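# Shut the toy oven door and leave everything upright

## Task

Swing the toy oven's door shut and release it, with the oven still upright at the end; the wire rack, the small red box, and any food basket or small tea box present must also remain standing.

## Robot and tools

Robot: two arms, left_arm and right_arm. Each has six joints, a two-finger parallel gripper and a wrist camera. The left arm is on the +y side. These names do not match image sides.

Frames: the scene frame has its origin at table-top height, midway between the nominal arm bases. +x points out over the table and +z points up. Calibrated bases in the scene frame: left_arm at (-0.006, +0.221, +0.035) m, right_arm at (+0.013, -0.268, +0.015) m. Each is yawed very slightly (quat_wxyz about (1, 0, 0, 0.015) and (1, 0, 0, 0.027)). Each arm reports its hand pose, velocities and targets in its own base frame. Fixed cameras and the table use the scene frame. On the gripper, the fingers point along its +z axis and close along its y axis. end_effector_position is the point between the finger pads, just behind the tips. Reported positions can be off by a few centimetres, more at long reach.

execute_actions(actions, cameras): actions is a list of actions, each up to 15 rows, one row per 1/30 s step. A shorter action repeats its final row until 15 steps have passed. Every row has 14 numbers in [-1, 1]: dx, dy, dz, rx, ry, rz, opening for left_arm, then the same seven for right_arm. Always send all 14, even when one arm stays still. dx..rz are offsets from that arm's Hand target as it stood when the action began, along that arm's base axes. Rotation turns about the Hand target position. rx, ry, rz form one rotation vector. Scale: 1.0 = 0.6 m or 180 degrees. Rows inside one action do not add up; each is measured from the same start. Consecutive actions do add up. Six zeros keep an arm's target. Opening is absolute, not an offset: +1 is fully open (about 87 mm between pads), +0.5 about 69 mm, 0 about 43 mm, -0.5 about 18 mm, -1 closed. A 0 in the opening slot is a real command, so resend the current opening to leave a gripper as it is. cameras: a list of names, ["all"], or []. An empty actions list returns state plus all images.

move(target, speed, blend, opening_speed, blocking, cameras): target is one 14-number row or a list of up to 15 rows. It uses the same layout, scale and base-frame axes as above. Every row is an offset from the Hand targets at the start of the move, not from the previous row. The grippers follow straight paths, and all of them finish together within 10 s. speed is the top path speed in m/s, 0.002 to 2.9, default 0.25. Turning is capped at twice that value in rad/s. Give one value, or one per target. blend, in metres, rounds corners at intermediate targets. The default 0 stops at each one. opening_speed is how fast the opening changes per second on the -1..+1 scale, at least 0.2. blocking=false returns after about 0.5 s while the move continues. Paths do not avoid obstacles or the other arm. A faster move overshoots more and strikes harder. Do not route a path close to an arm's own base; go around it.

The move result adds a "move:" line. done means the arm is at rest within 10 mm and 2 degrees of its target. off_target means it rests elsewhere, for example blocked by contact, friction or reach. moving, held and fault can also appear. limits=paced means the commanded pose was clipped. limits=held means a check withheld steps.

wait(seconds 0-10): lets time run while the last commands hold. stop(): brakes a running move. zoom_image(camera, region=[x0,y0,x1,y1]): region is in pixels from the top-left corner, at most 504x504, on the newest image of that camera. read_manual(section="licences") returns licence texts only. finished_scene(scene): ends the current scene, with scene as its number. After ending scene 1, make no further calls in that reply.

Cameras: cam_head_left, cam_head_right, cam_left_wrist and cam_right_wrist, each 672x504.

Results: end_effector_position (m) and end_effector_quat_wxyz are in the arm's base frame. Hand target is the last commanded pose after clipping; the next offsets start from it. The gripper often rests short of it. The next command, even all zeros, asks for it again. If the gap remains, send it as an offset. grip_measured uses the opening scale, give or take about 0.04. In Joint positions the gripper reads 0 (closed) to 1 (open). Joint torques include the arm's own weight. Tool commands shows the current commands. "within noise" joint velocities mean the arm is still. Step readings list positions during actions. Motor temperatures: MOTOR HOT at 75 °C. At 90 °C the arm folds and idles. At 100 °C it goes limp.

Control notes: each step, commanded orientation is clipped to within 40 degrees of the current one. Friction and gravity can leave the gripper low, short or tilted. Small moves may fail or go sideways. Check the pose after each move and correct any tilt. To end a push, command the target back beyond the gripper's actual position. To grip, command about 0.04 below the grip_measured reading at first touch.

Avoid: hard or fast contact, slamming the door, releasing it while it still swings, and toppling the oven, rack, red box, tea box or basket. Anything leaving the table is a failure. Do not let the arms press or hit each other or a gripper close on the other's fingers. Do not strain a wrist camera cable. Avoid holding a stretched pose or pushing into unreachable targets, which heats motors. Loose objects may occasionally be nudged by outside pushes.

Each tool is called after "Request:" as name(argument=value, ...), one argument or row to a line, values as JSON.

## Session

Request:
execute_actions(
  actions=[],
)

Scene clock: 0.00 s.
left_arm: end_effector_position=(+0.3826, +0.0349, +0.0504) grip_measured=+0.978 end_effector_quat_wxyz=(+0.581, -0.087, +0.805, +0.086) | right_arm: end_effector_position=(+0.3803, +0.0035, +0.3495) grip_measured=+1.000 end_effector_quat_wxyz=(+0.697, -0.008, +0.717, -0.002)
Joint positions: left_arm=[-0.023 1.582 0.364 0.89 -0.263 -0.048 0.989] | right_arm=[0.013 1.04 1.029 -0.017 0.005 -0.015 1]
Joint velocities: within noise
Joint torques (N m): no reading
Motor temperatures (°C): left_arm=[22 21 25 22 21 22 23] | right_arm=[22 24 22 22 22 21 23]
Heat: left arm: 25 °C; right arm: 24 °C.
Hand target: left_arm +0.3860, +0.0349, +0.0565; +0.588, -0.087, +0.800, +0.085 | right_arm +0.3793, +0.0035, +0.3631; +0.710, -0.008, +0.704, -0.002
Tool commands: left_gripper/opening=+1.0 right_gripper/opening=+1.0

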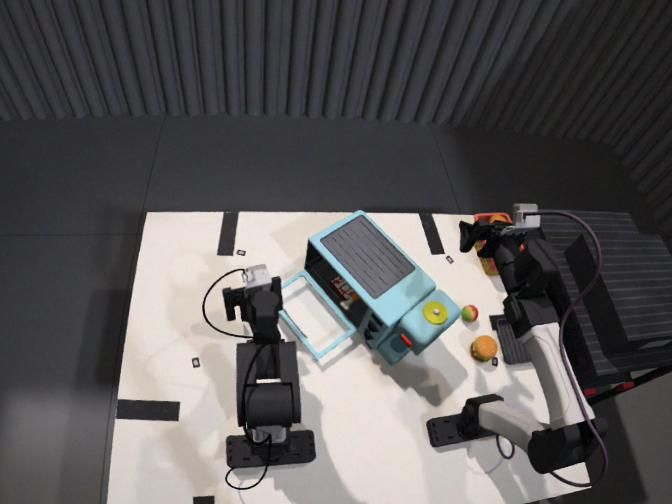

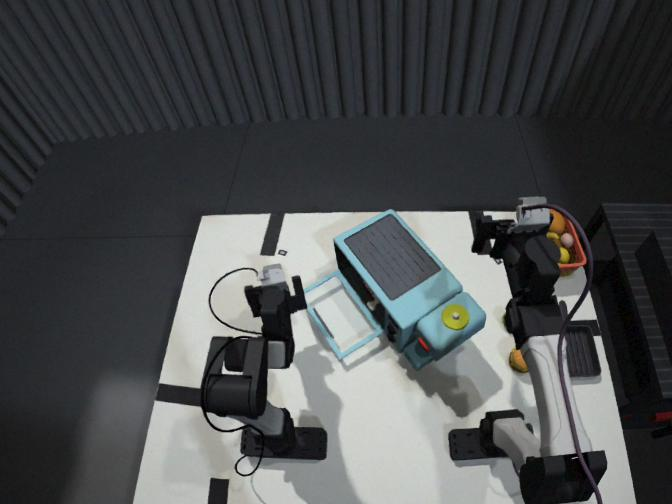

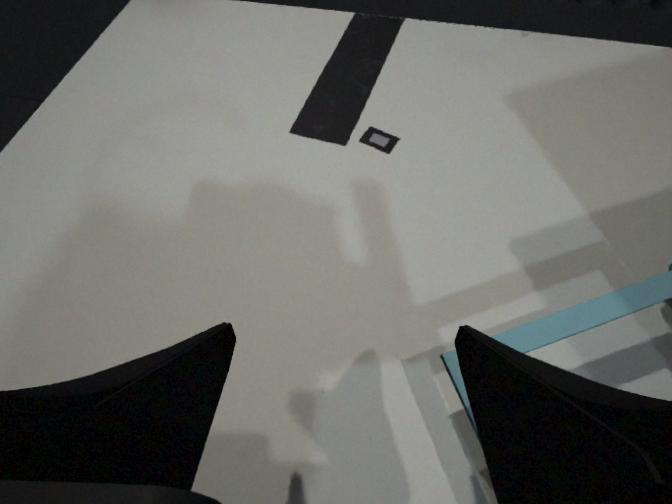

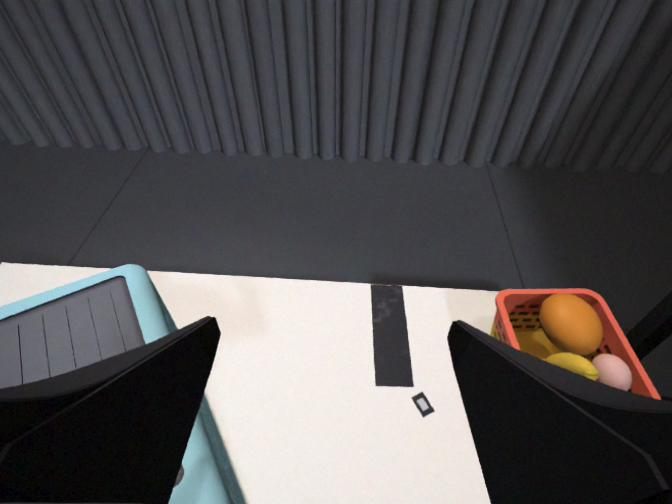

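Request:
zoom_image(
  camera="cam_head_left",
  region=[210, 190, 480, 390],
)

Request:
zoom_image(
  camera="cam_head_right",
  region=[230, 190, 500, 390],
)

Scaled by 1.867 from the camera's 672x504 image, which has a finer 960x720 frame.

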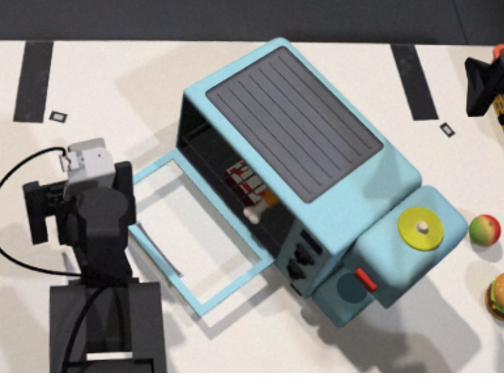

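Scaled by 1.867 from the camera's 672x504 image, which has a finer 960x720 frame.

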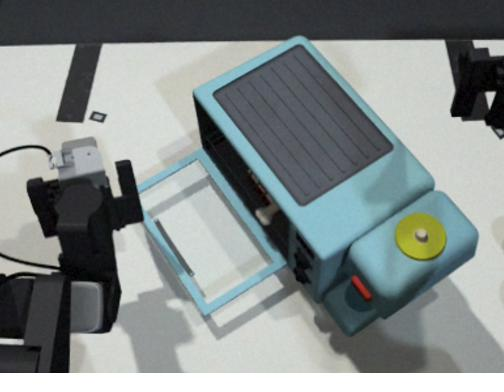

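Request:
move(
  target=[-0.227,0.025,0.406,-0.0125,0.0143,-0.0767,-1,0,0,0,0,0,0,1],
  cameras=["all"],
)

Scene clock: 41.53 s.
left_arm: end_effector_position=(+0.2505, +0.0502, +0.2895) grip_measured=-1.000 end_effector_quat_wxyz=(+0.567, -0.011, +0.824, -0.005) | right_arm: end_effector_position=(+0.3803, +0.0035, +0.3495) grip_measured=+1.000 end_effector_quat_wxyz=(+0.697, -0.008, +0.717, -0.002)
Joint positions: left_arm=[0.462 0.751 1.036 -0.688 0.425 0.152 0] | right_arm=[0.013 1.04 1.029 -0.017 0.005 -0.015 1]
Joint torques (N m): left_arm=[0.61 1.28 9.02 1.7 0.18 0.3] | right_arm=[-0.36 -3.37 6.67 1.82 0.05 0.01]
Motor temperatures (°C): left_arm=[22 23 29 27 21 22 23] | right_arm=[22 25 26 29 22 21 23]
Heat: left arm: 29 °C; right arm: 29 °C.
Hand target: left_arm +0.2497, +0.0500, +0.3001; +0.574, +0.000, +0.819, +0.000 | right_arm +0.3793, +0.0035, +0.3631; +0.710, -0.008, +0.704, -0.002
Off the commanded pose: left_arm 0.011 m, 2 deg | right_arm 0.014 m, 2 deg.
move: off_target (left_arm, right_arm)

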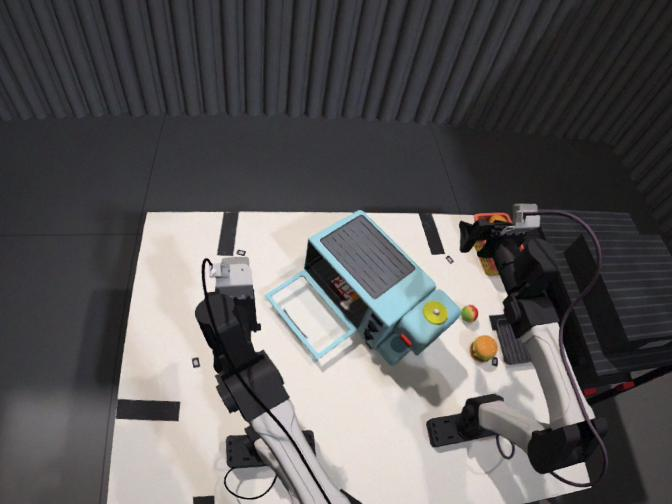

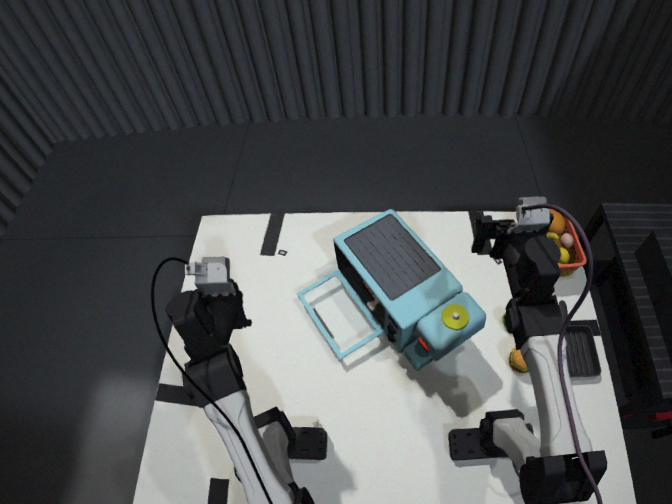

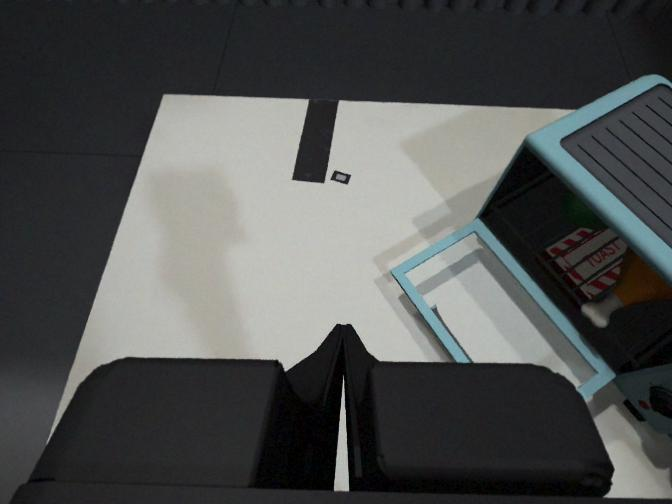

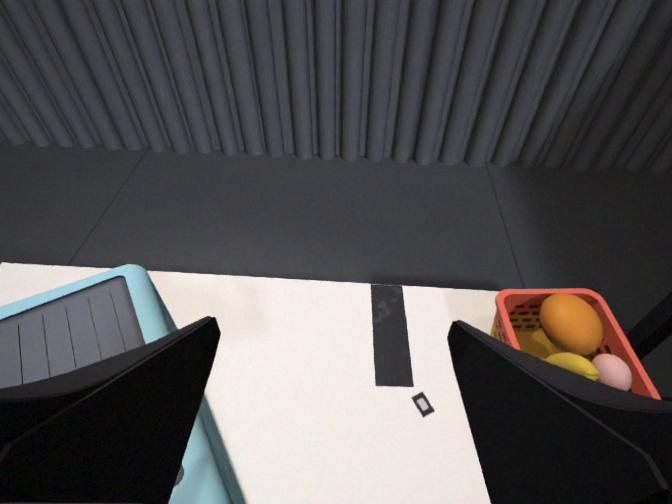

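Request:
zoom_image(
  camera="cam_left_wrist",
  region=[370, 190, 660, 410],
)

Request:
zoom_image(
  camera="cam_head_left",
  region=[250, 250, 370, 370],
)

Request:
zoom_image(
  camera="cam_head_right",
  region=[280, 250, 400, 370],
)

Scaled by 1.738 from the camera's 672x504 image, which has a finer 960x720 frame.

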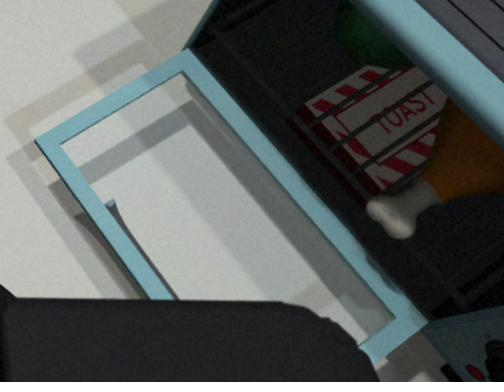

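Scaled by 4.200 from the camera's 672x504 image, which has a finer 960x720 frame.

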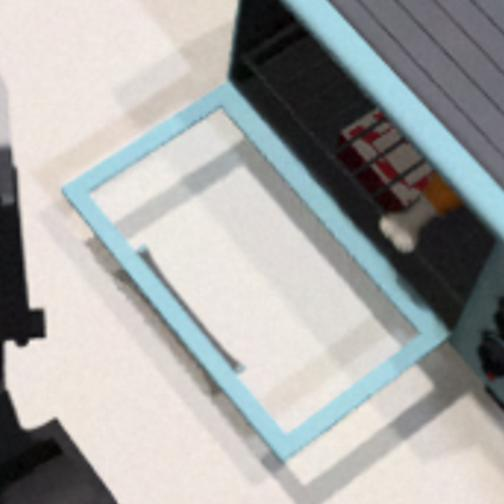

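Scaled by 4.200 from the camera's 672x504 image, which has a finer 960x720 frame.

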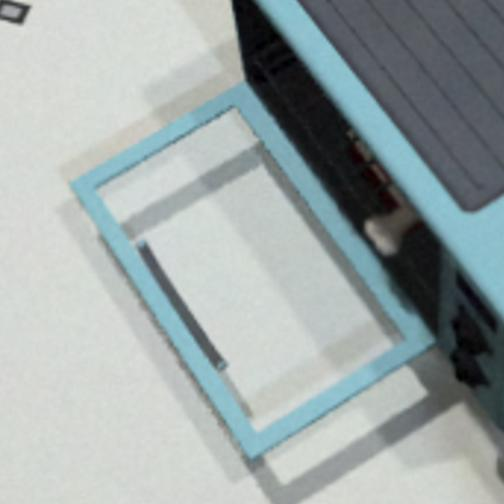

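Request:
move(
  target=[0.164,-0.06,-0.392,0.0277,0.0509,-0.316,-1,0,0,0,0,0,0,1],
  cameras=["all"],
)

Scene clock: 83.60 s.
left_arm: end_effector_position=(+0.3402, +0.0131, +0.0587) grip_measured=-1.000 end_effector_quat_wxyz=(+0.432, +0.402, +0.770, -0.242) | right_arm: end_effector_position=(+0.3803, +0.0035, +0.3495) grip_measured=+1.000 end_effector_quat_wxyz=(+0.697, -0.008, +0.717, -0.002)
Joint positions: left_arm=[0.425 1.708 0.976 -0.587 1.016 1.248 0] | right_arm=[0.013 1.04 1.029 -0.017 0.005 -0.015 1]
Joint torques (N m): left_arm=[-0.17 -4.97 8.38 0.55 0.51 0.3] | right_arm=[-0.36 -3.38 6.69 1.82 0.03 0.01]
Heat: left arm: 33 °C; right arm: 31 °C.
Hand target: left_arm +0.3481, +0.0140, +0.0649; +0.440, +0.413, +0.761, -0.239 | right_arm +0.3793, +0.0035, +0.3631; +0.710, -0.008, +0.704, -0.002
Off the commanded pose: left_arm 0.010 m, 2 deg | right_arm 0.014 m, 2 deg.
move: off_target (right_arm)

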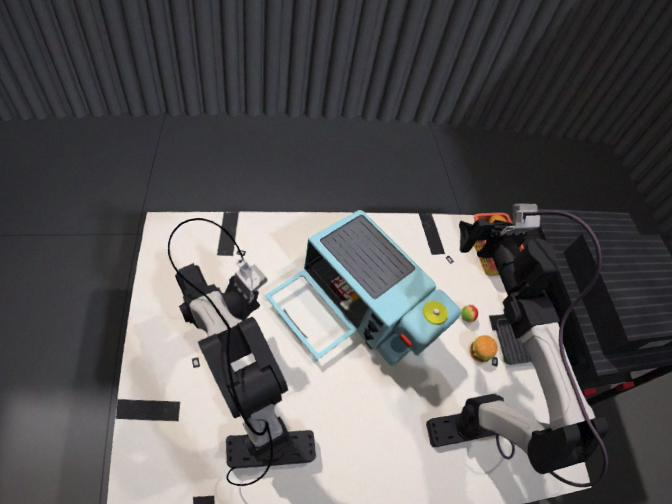

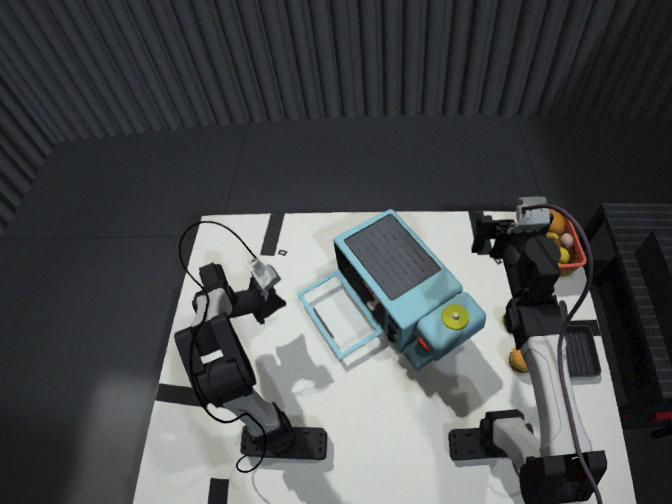

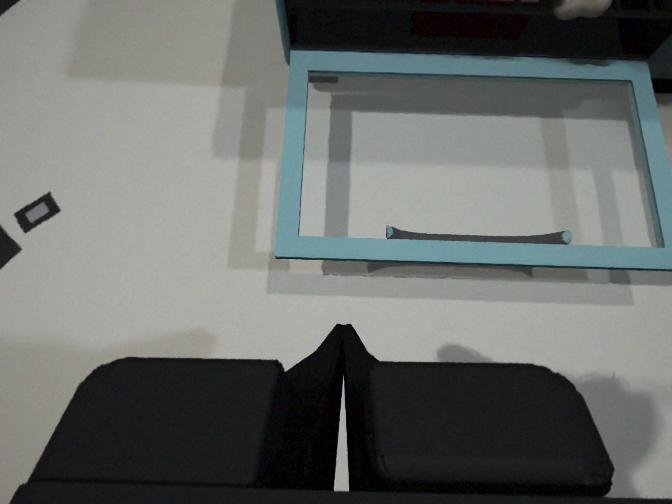

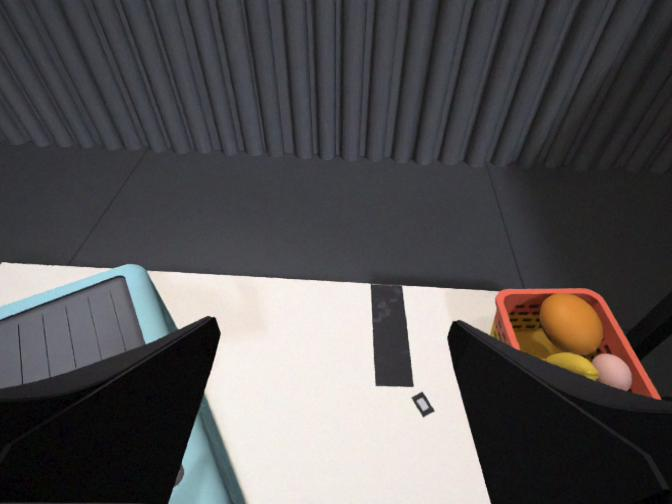

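Request:
move(
  target=[0.008,0.008,-0.125,0,0,0,-1,0,0,0,0,0,0,1],
  speed=0.12,
  cameras=["all"],
)

Scene clock: 96.97 s.
left_arm: end_effector_position=(+0.3531, +0.0187, -0.0085) grip_measured=-1.000 end_effector_quat_wxyz=(+0.433, +0.409, +0.766, -0.241) | right_arm: end_effector_position=(+0.3803, +0.0035, +0.3495) grip_measured=+1.000 end_effector_quat_wxyz=(+0.697, -0.008, +0.717, -0.002)
Joint positions: left_arm=[0.425 1.918 0.921 -0.33 1.019 1.27 0] | right_arm=[0.013 1.04 1.029 -0.017 0.005 -0.015 1]
Joint torques (N m): left_arm=[0.54 -6.38 3.92 0.8 0.49 0.25] | right_arm=[-0.35 -3.4 6.68 1.82 0.03 0.01]
Motor temperatures (°C): left_arm=[22 23 34 29 21 22 23] | right_arm=[22 25 28 32 22 21 23]
Heat: left arm: 34 °C; right arm: 32 °C.
Hand target: left_arm +0.3530, +0.0189, -0.0101; +0.440, +0.413, +0.761, -0.239 | right_arm +0.3793, +0.0035, +0.3631; +0.710, -0.008, +0.704, -0.002
Off the commanded pose: left_arm 0.002 m, 1 deg | right_arm 0.014 m, 2 deg.
move: off_target (right_arm)

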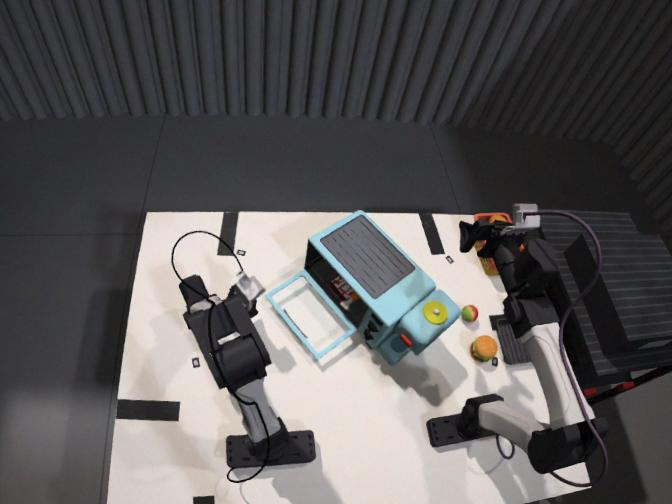

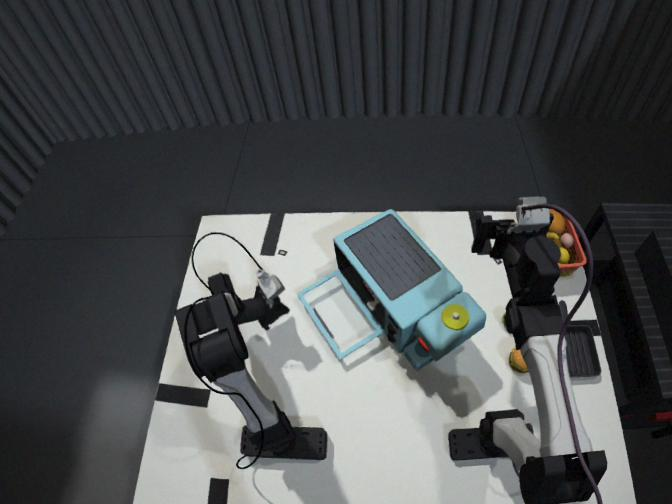

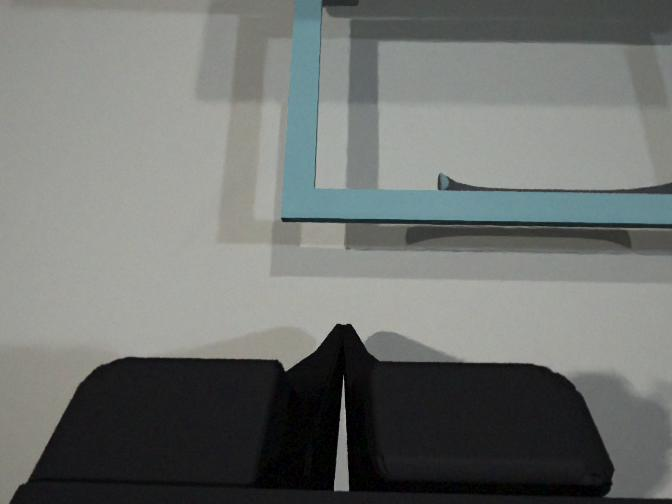

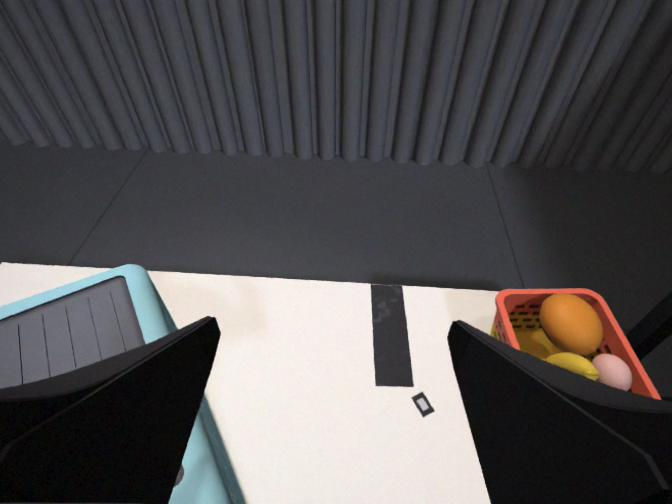

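Request:
move(
  target=[-0.012,0.033,0.083,-0.2355,0.363,0.25,-1,0,0,0,0,0,0,1],
  cameras=["all"],
)

Scene clock: 138.17 s.
left_arm: end_effector_position=(+0.3405, +0.0352, +0.0352) grip_measured=-1.000 end_effector_quat_wxyz=(+0.142, -0.239, +0.835, -0.475) | right_arm: end_effector_position=(+0.3803, +0.0035, +0.3495) grip_measured=+1.000 end_effector_quat_wxyz=(+0.697, -0.008, +0.717, -0.002)
Joint positions: left_arm=[0.561 2.052 1.182 -0.684 1.038 -0.007 0] | right_arm=[0.013 1.04 1.029 -0.017 0.005 -0.015 1]
Joint torques (N m): left_arm=[0.4 -7.36 7.3 0.26 0.45 0] | right_arm=[-0.36 -3.4 6.67 1.82 0.04 0.02]
Heat: left arm: 31 °C; right arm: 33 °C.
Hand target: left_arm +0.3458, +0.0386, +0.0397; +0.142, -0.246, +0.831, -0.479 | right_arm +0.3793, +0.0035, +0.3631; +0.710, -0.008, +0.704, -0.002
Off the commanded pose: left_arm 0.008 m, 1 deg | right_arm 0.014 m, 2 deg.
move: off_target (right_arm)

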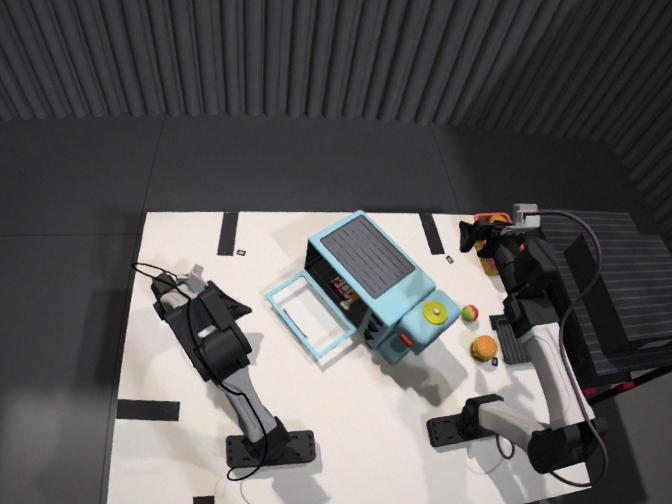

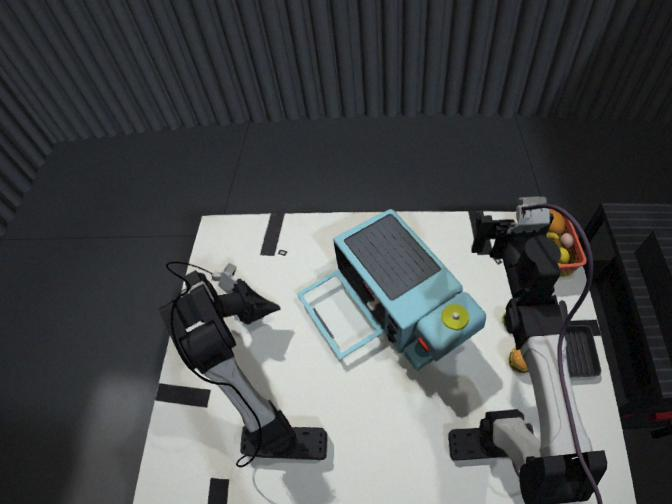

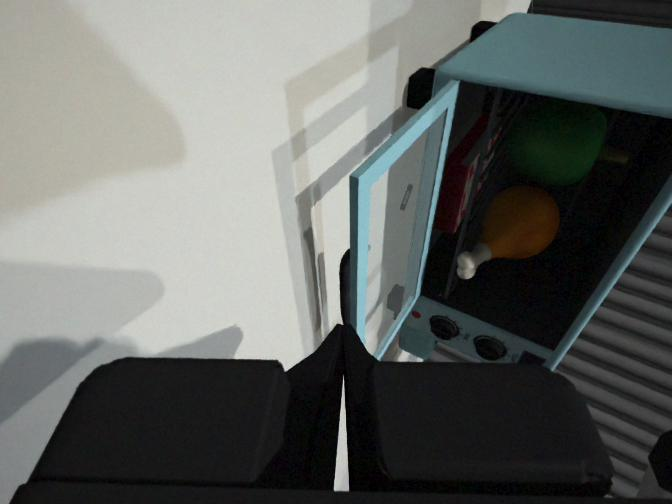

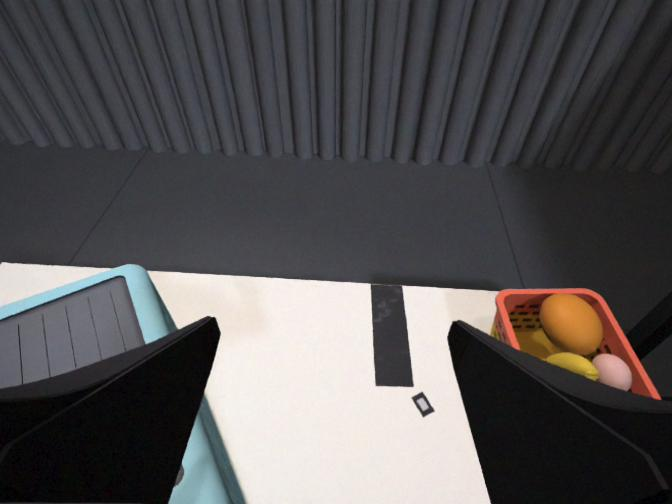

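Request:
move(
  target=[0.0233,-0.0345,-0.0962,0,0,0,-1,0,0,0,0,0,0,1],
  speed=0.12,
  cameras=["cam_left_wrist"],
)

Scene clock: 154.60 s.
left_arm: end_effector_position=(+0.3613, +0.0203, -0.0160) grip_measured=-1.000 end_effector_quat_wxyz=(+0.146, -0.240, +0.833, -0.477) | right_arm: end_effector_position=(+0.3803, +0.0035, +0.3495) grip_measured=+1.000 end_effector_quat_wxyz=(+0.697, -0.008, +0.717, -0.002)
Joint positions: left_arm=[0.496 2.187 1.135 -0.38 1.038 -0.146 0] | right_arm=[0.013 1.04 1.029 -0.017 0.005 -0.015 1]
Joint torques (N m): left_arm=[-0.17 -8.4 3.34 0.75 0.44 0.05] | right_arm=[-0.35 -3.4 6.69 1.82 0.04 0.01]
Heat: left arm: 31 °C; right arm: 33 °C.
Hand target: left_arm +0.3598, +0.0179, -0.0180; +0.142, -0.246, +0.831, -0.479 | right_arm +0.3793, +0.0035, +0.3631; +0.710, -0.008, +0.704, -0.002
Off the commanded pose: left_arm 0.004 m, 1 deg | right_arm 0.014 m, 2 deg.
move: off_target (right_arm)
Images, in order (width x height): cam_left_wrist 672x504.

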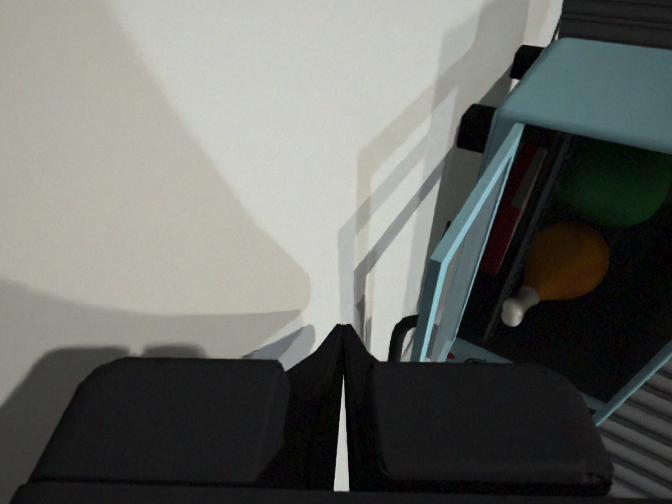

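Request:
move(
  target=[
    [0.0453,-0.07,0.0033,0,0,0,-1,0,0,0,0,0,0,1],
    [0.0543,-0.0838,0.1125,0,0,0,-1,0,0,0,0,0,0,1],
    [0.092,-0.1418,0.1983,0,0,0,-1,0,0,0,0,0,0,1],
  ],
  speed=0.12,
  blend=0.015,
  cameras=["all"],
)

Scene clock: 162.40 s.
left_arm: end_effector_position=(+0.4066, -0.0680, +0.0814) grip_measured=-1.000 end_effector_quat_wxyz=(+0.125, -0.251, +0.832, -0.478) | right_arm: end_effector_position=(+0.3803, +0.0035, +0.3495) grip_measured=+1.000 end_effector_quat_wxyz=(+0.697, -0.008, +0.717, -0.002)
Joint positions: left_arm=[0.225 1.951 1.199 -0.33 0.952 -0.616 0] | right_arm=[0.013 1.04 1.029 -0.017 0.005 -0.015 1]
Joint torques (N m): left_arm=[-0.21 -10.8 8.65 0.97 0.27 -0.02] | right_arm=[-0.39 -3.41 6.67 1.82 0.03 0.02]
Heat: left arm: 31 °C; right arm: 34 °C.
Hand target: left_arm +0.4149, -0.0672, +0.1010; +0.142, -0.246, +0.831, -0.479 | right_arm +0.3793, +0.0035, +0.3631; +0.710, -0.008, +0.704, -0.002
Off the commanded pose: left_arm 0.021 m, 2 deg | right_arm 0.014 m, 2 deg.
move: off_target (left_arm, right_arm)

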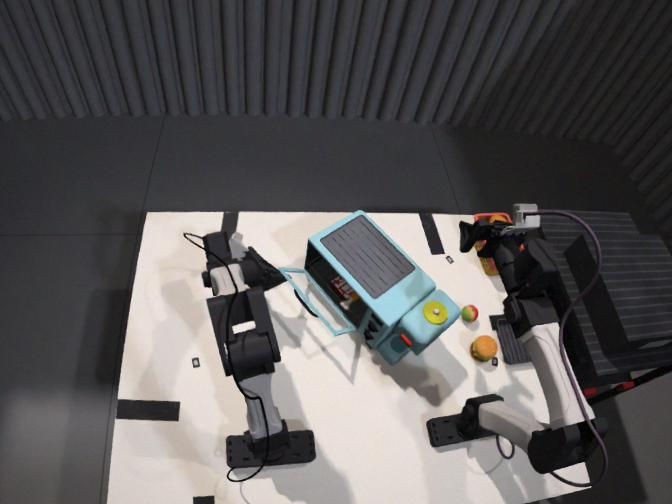

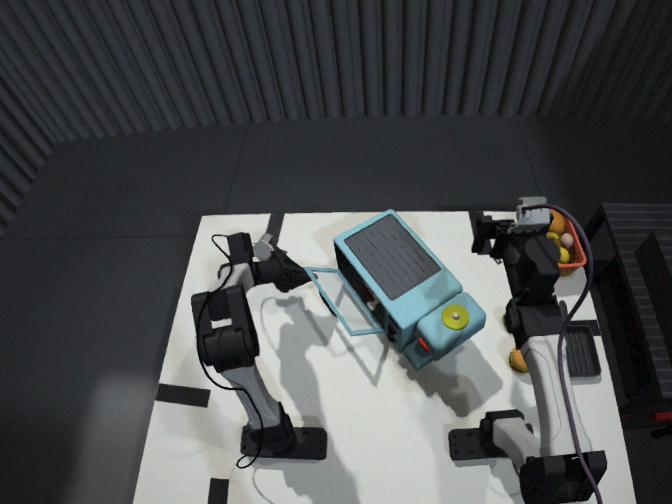

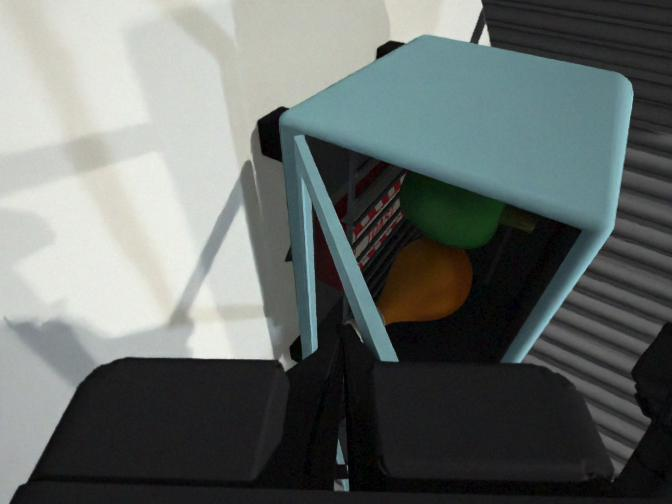

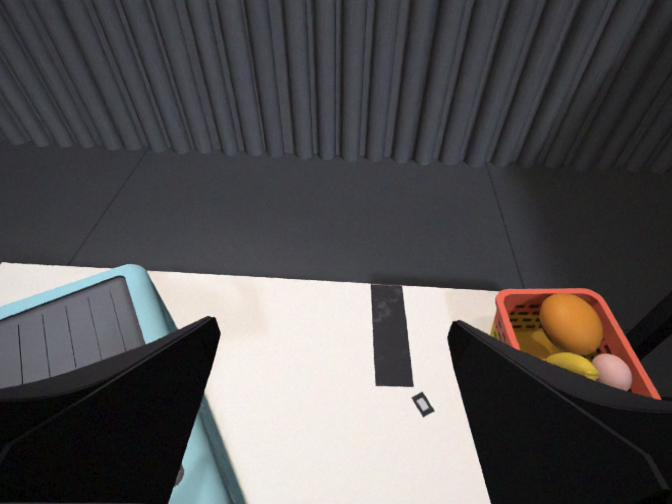

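Request:
move(
  target=[
    [0.0358,-0.0553,0.05,0,0,0,-1,0,0,0,0,0,0,1],
    [0.0703,-0.1085,0.057,0,0,0,-1,0,0,0,0,0,0,1],
  ],
  speed=0.08,
  blend=0.01,
  cameras=["all"],
)

Scene clock: 167.70 s.
left_arm: end_effector_position=(+0.4419, -0.1291, +0.1261) grip_measured=-1.000 end_effector_quat_wxyz=(+0.124, -0.250, +0.835, -0.475) | right_arm: end_effector_position=(+0.3803, +0.0035, +0.3495) grip_measured=+1.000 end_effector_quat_wxyz=(+0.697, -0.008, +0.717, -0.002)
Joint positions: left_arm=[0.054 1.947 1.363 -0.326 0.855 -0.837 0] | right_arm=[0.013 1.04 1.029 -0.017 0.005 -0.015 1]
Joint torques (N m): left_arm=[-0.88 -7.47 9.98 1.59 0.16 -0.07] | right_arm=[-0.38 -3.38 6.69 1.82 0.04 0.02]
Motor temperatures (°C): left_arm=[22 28 32 27 21 22 23] | right_arm=[22 25 30 34 22 21 23]
Heat: left arm: 32 °C; right arm: 34 °C.
Hand target: left_arm +0.4571, -0.1323, +0.1352; +0.142, -0.246, +0.831, -0.479 | right_arm +0.3793, +0.0035, +0.3631; +0.710, -0.008, +0.704, -0.002
Off the commanded pose: left_arm 0.018 m, 2 deg | right_arm 0.014 m, 2 deg.
move: off_target (left_arm, right_arm)

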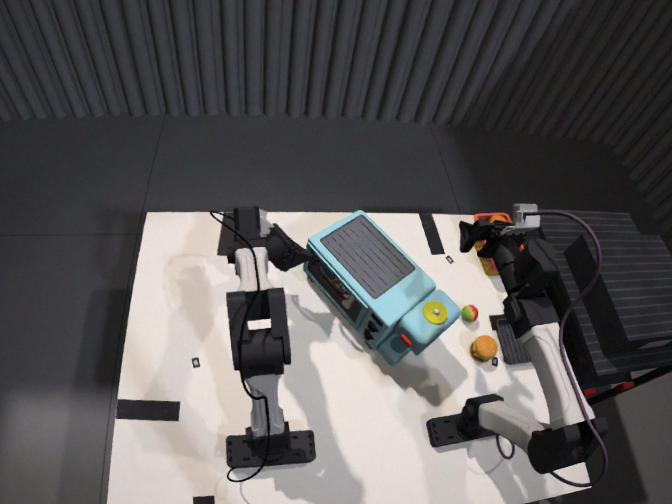

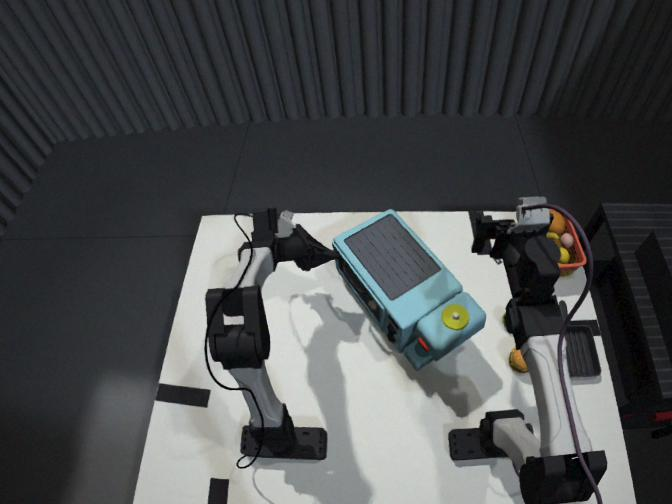

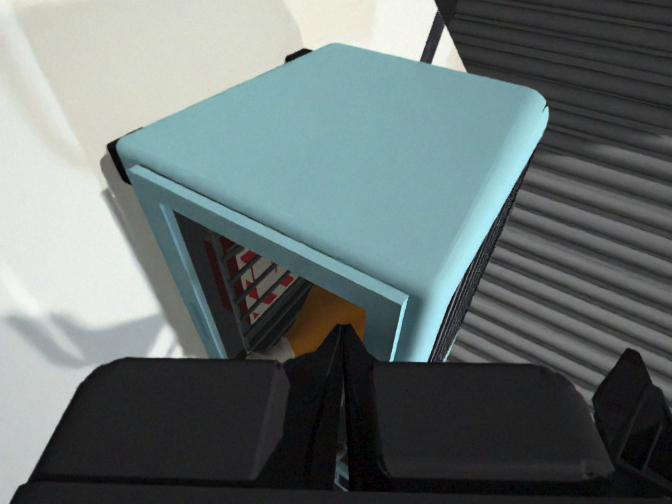

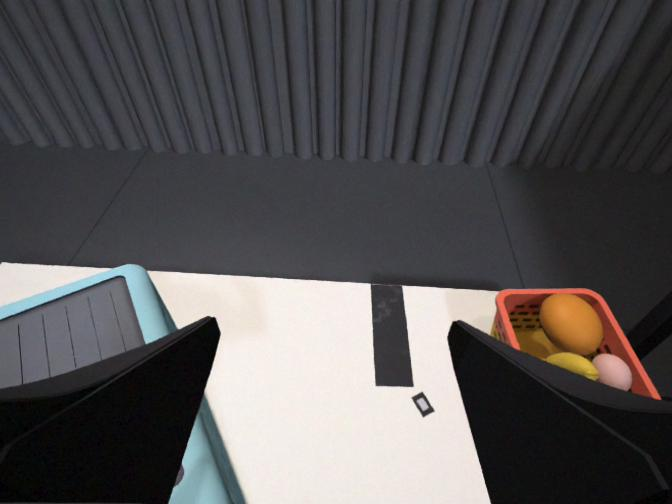

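Request:
move(
  target=[0.011,-0.0168,0,0,0,0,-1,0,0,0,0,0,0,1],
  speed=0.05,
  cameras=["cam_left_wrist"],
)

Request:
zoom_image(
  camera="cam_left_wrist",
  region=[100, 100, 500, 400],
)

Scene clock: 172.57 s.
left_arm: end_effector_position=(+0.4442, -0.1319, +0.1287) grip_measured=-1.000 end_effector_quat_wxyz=(+0.117, -0.258, +0.832, -0.477) | right_arm: end_effector_position=(+0.3803, +0.0035, +0.3495) grip_measured=+1.000 end_effector_quat_wxyz=(+0.697, -0.008, +0.717, -0.002)
Joint positions: left_arm=[0.048 1.953 1.38 -0.335 0.853 -0.862 0] | right_arm=[0.013 1.04 1.029 -0.017 0.005 -0.015 1]
Joint torques (N m): left_arm=[-2.88 -6.79 10.3 1.85 -0.01 -0.11] | right_arm=[-0.38 -3.4 6.67 1.82 0.04 0.02]
Heat: left arm: 33 °C; right arm: 34 °C.
Hand target: left_arm +0.4637, -0.1424, +0.1352; +0.142, -0.246, +0.831, -0.479 | right_arm +0.3793, +0.0035, +0.3631; +0.710, -0.008, +0.704, -0.002
Off the commanded pose: left_arm 0.023 m, 3 deg | right_arm 0.014 m, 2 deg.
move: off_target (left_arm, right_arm)
Images, in order (width x height): cam_left_wrist 672x504.

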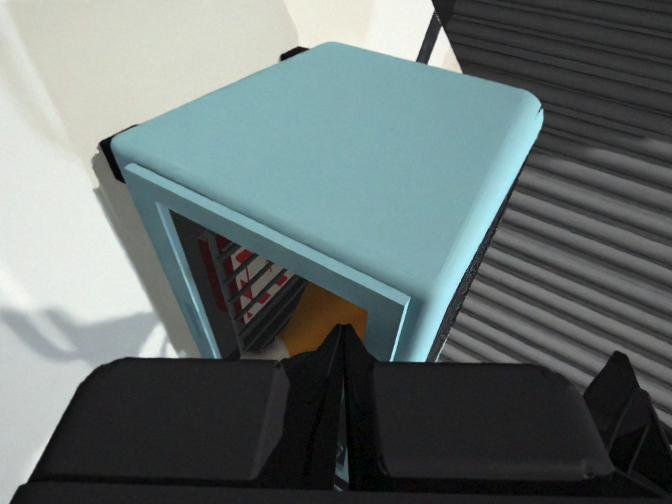

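Scaled by 1.260 from the camera's 672x504 image, which has a finer 960x720 frame.

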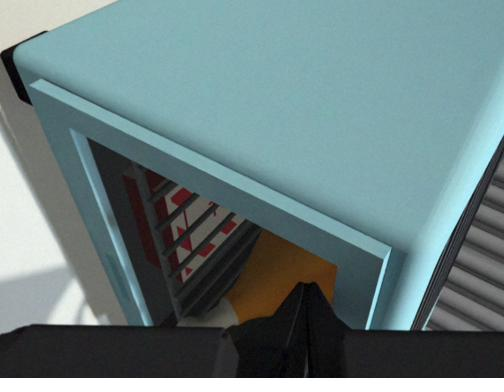

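Request:
move(
  target=[
    [-0.03,0.025,-0.009,0,0,0,-1,0,0,0,0,0,0,1],
    [-0.125,0.17,0.0,0,0,0,-1,0,0,0,0,0,0,1],
  ],
  speed=[0.08,0.25],
  cameras=["all"],
)

Scene clock: 177.73 s.
left_arm: end_effector_position=(+0.3877, -0.0389, +0.1237) grip_measured=-1.000 end_effector_quat_wxyz=(+0.131, -0.260, +0.830, -0.475) | right_arm: end_effector_position=(+0.3803, +0.0035, +0.3495) grip_measured=+1.000 end_effector_quat_wxyz=(+0.697, -0.008, +0.717, -0.002)
Joint positions: left_arm=[0.314 1.848 1.256 -0.574 0.978 -0.511 0] | right_arm=[0.013 1.04 1.029 -0.017 0.005 -0.015 1]
Joint torques (N m): left_arm=[-0.16 -9.01 7.73 0.85 0.46 0.28] | right_arm=[-0.38 -3.4 6.68 1.82 0.04 0.02]
Heat: left arm: 34 °C; right arm: 34 °C.
Hand target: left_arm +0.3887, -0.0404, +0.1352; +0.142, -0.246, +0.831, -0.479 | right_arm +0.3793, +0.0035, +0.3631; +0.710, -0.008, +0.704, -0.002
Off the commanded pose: left_arm 0.012 m, 2 deg | right_arm 0.014 m, 2 deg.
move: off_target (left_arm, right_arm)

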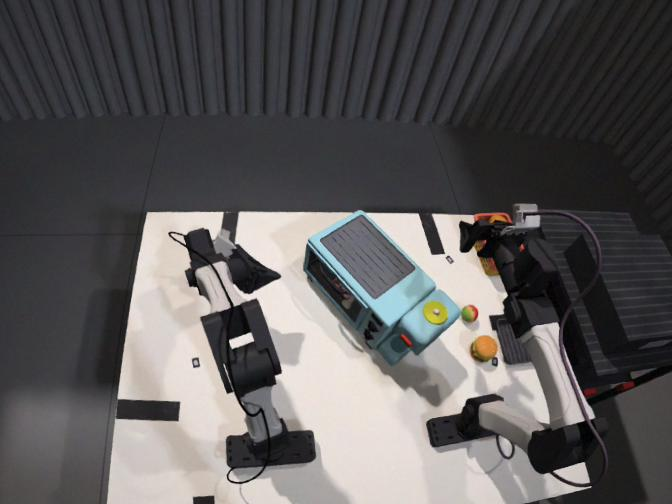

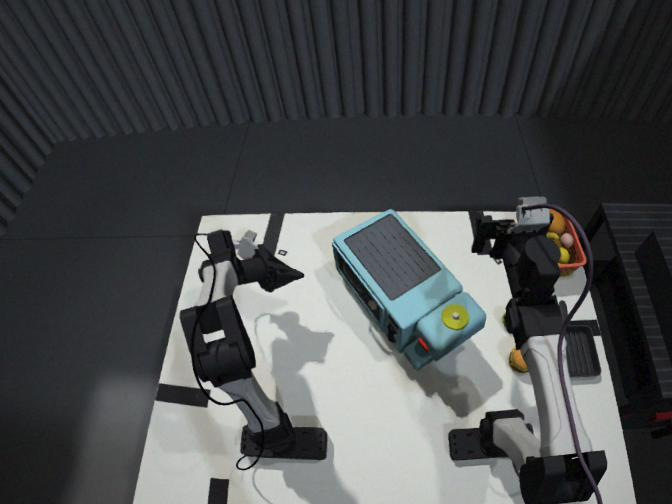

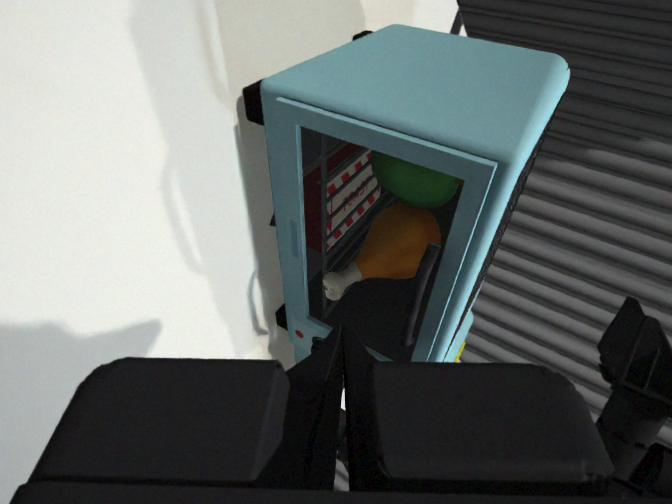

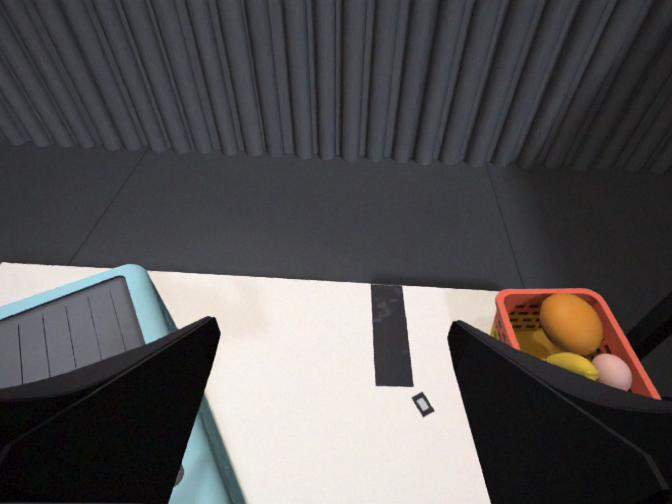

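Request:
finished_scene(
  scene=1,
)

The scene is finished: the task was done.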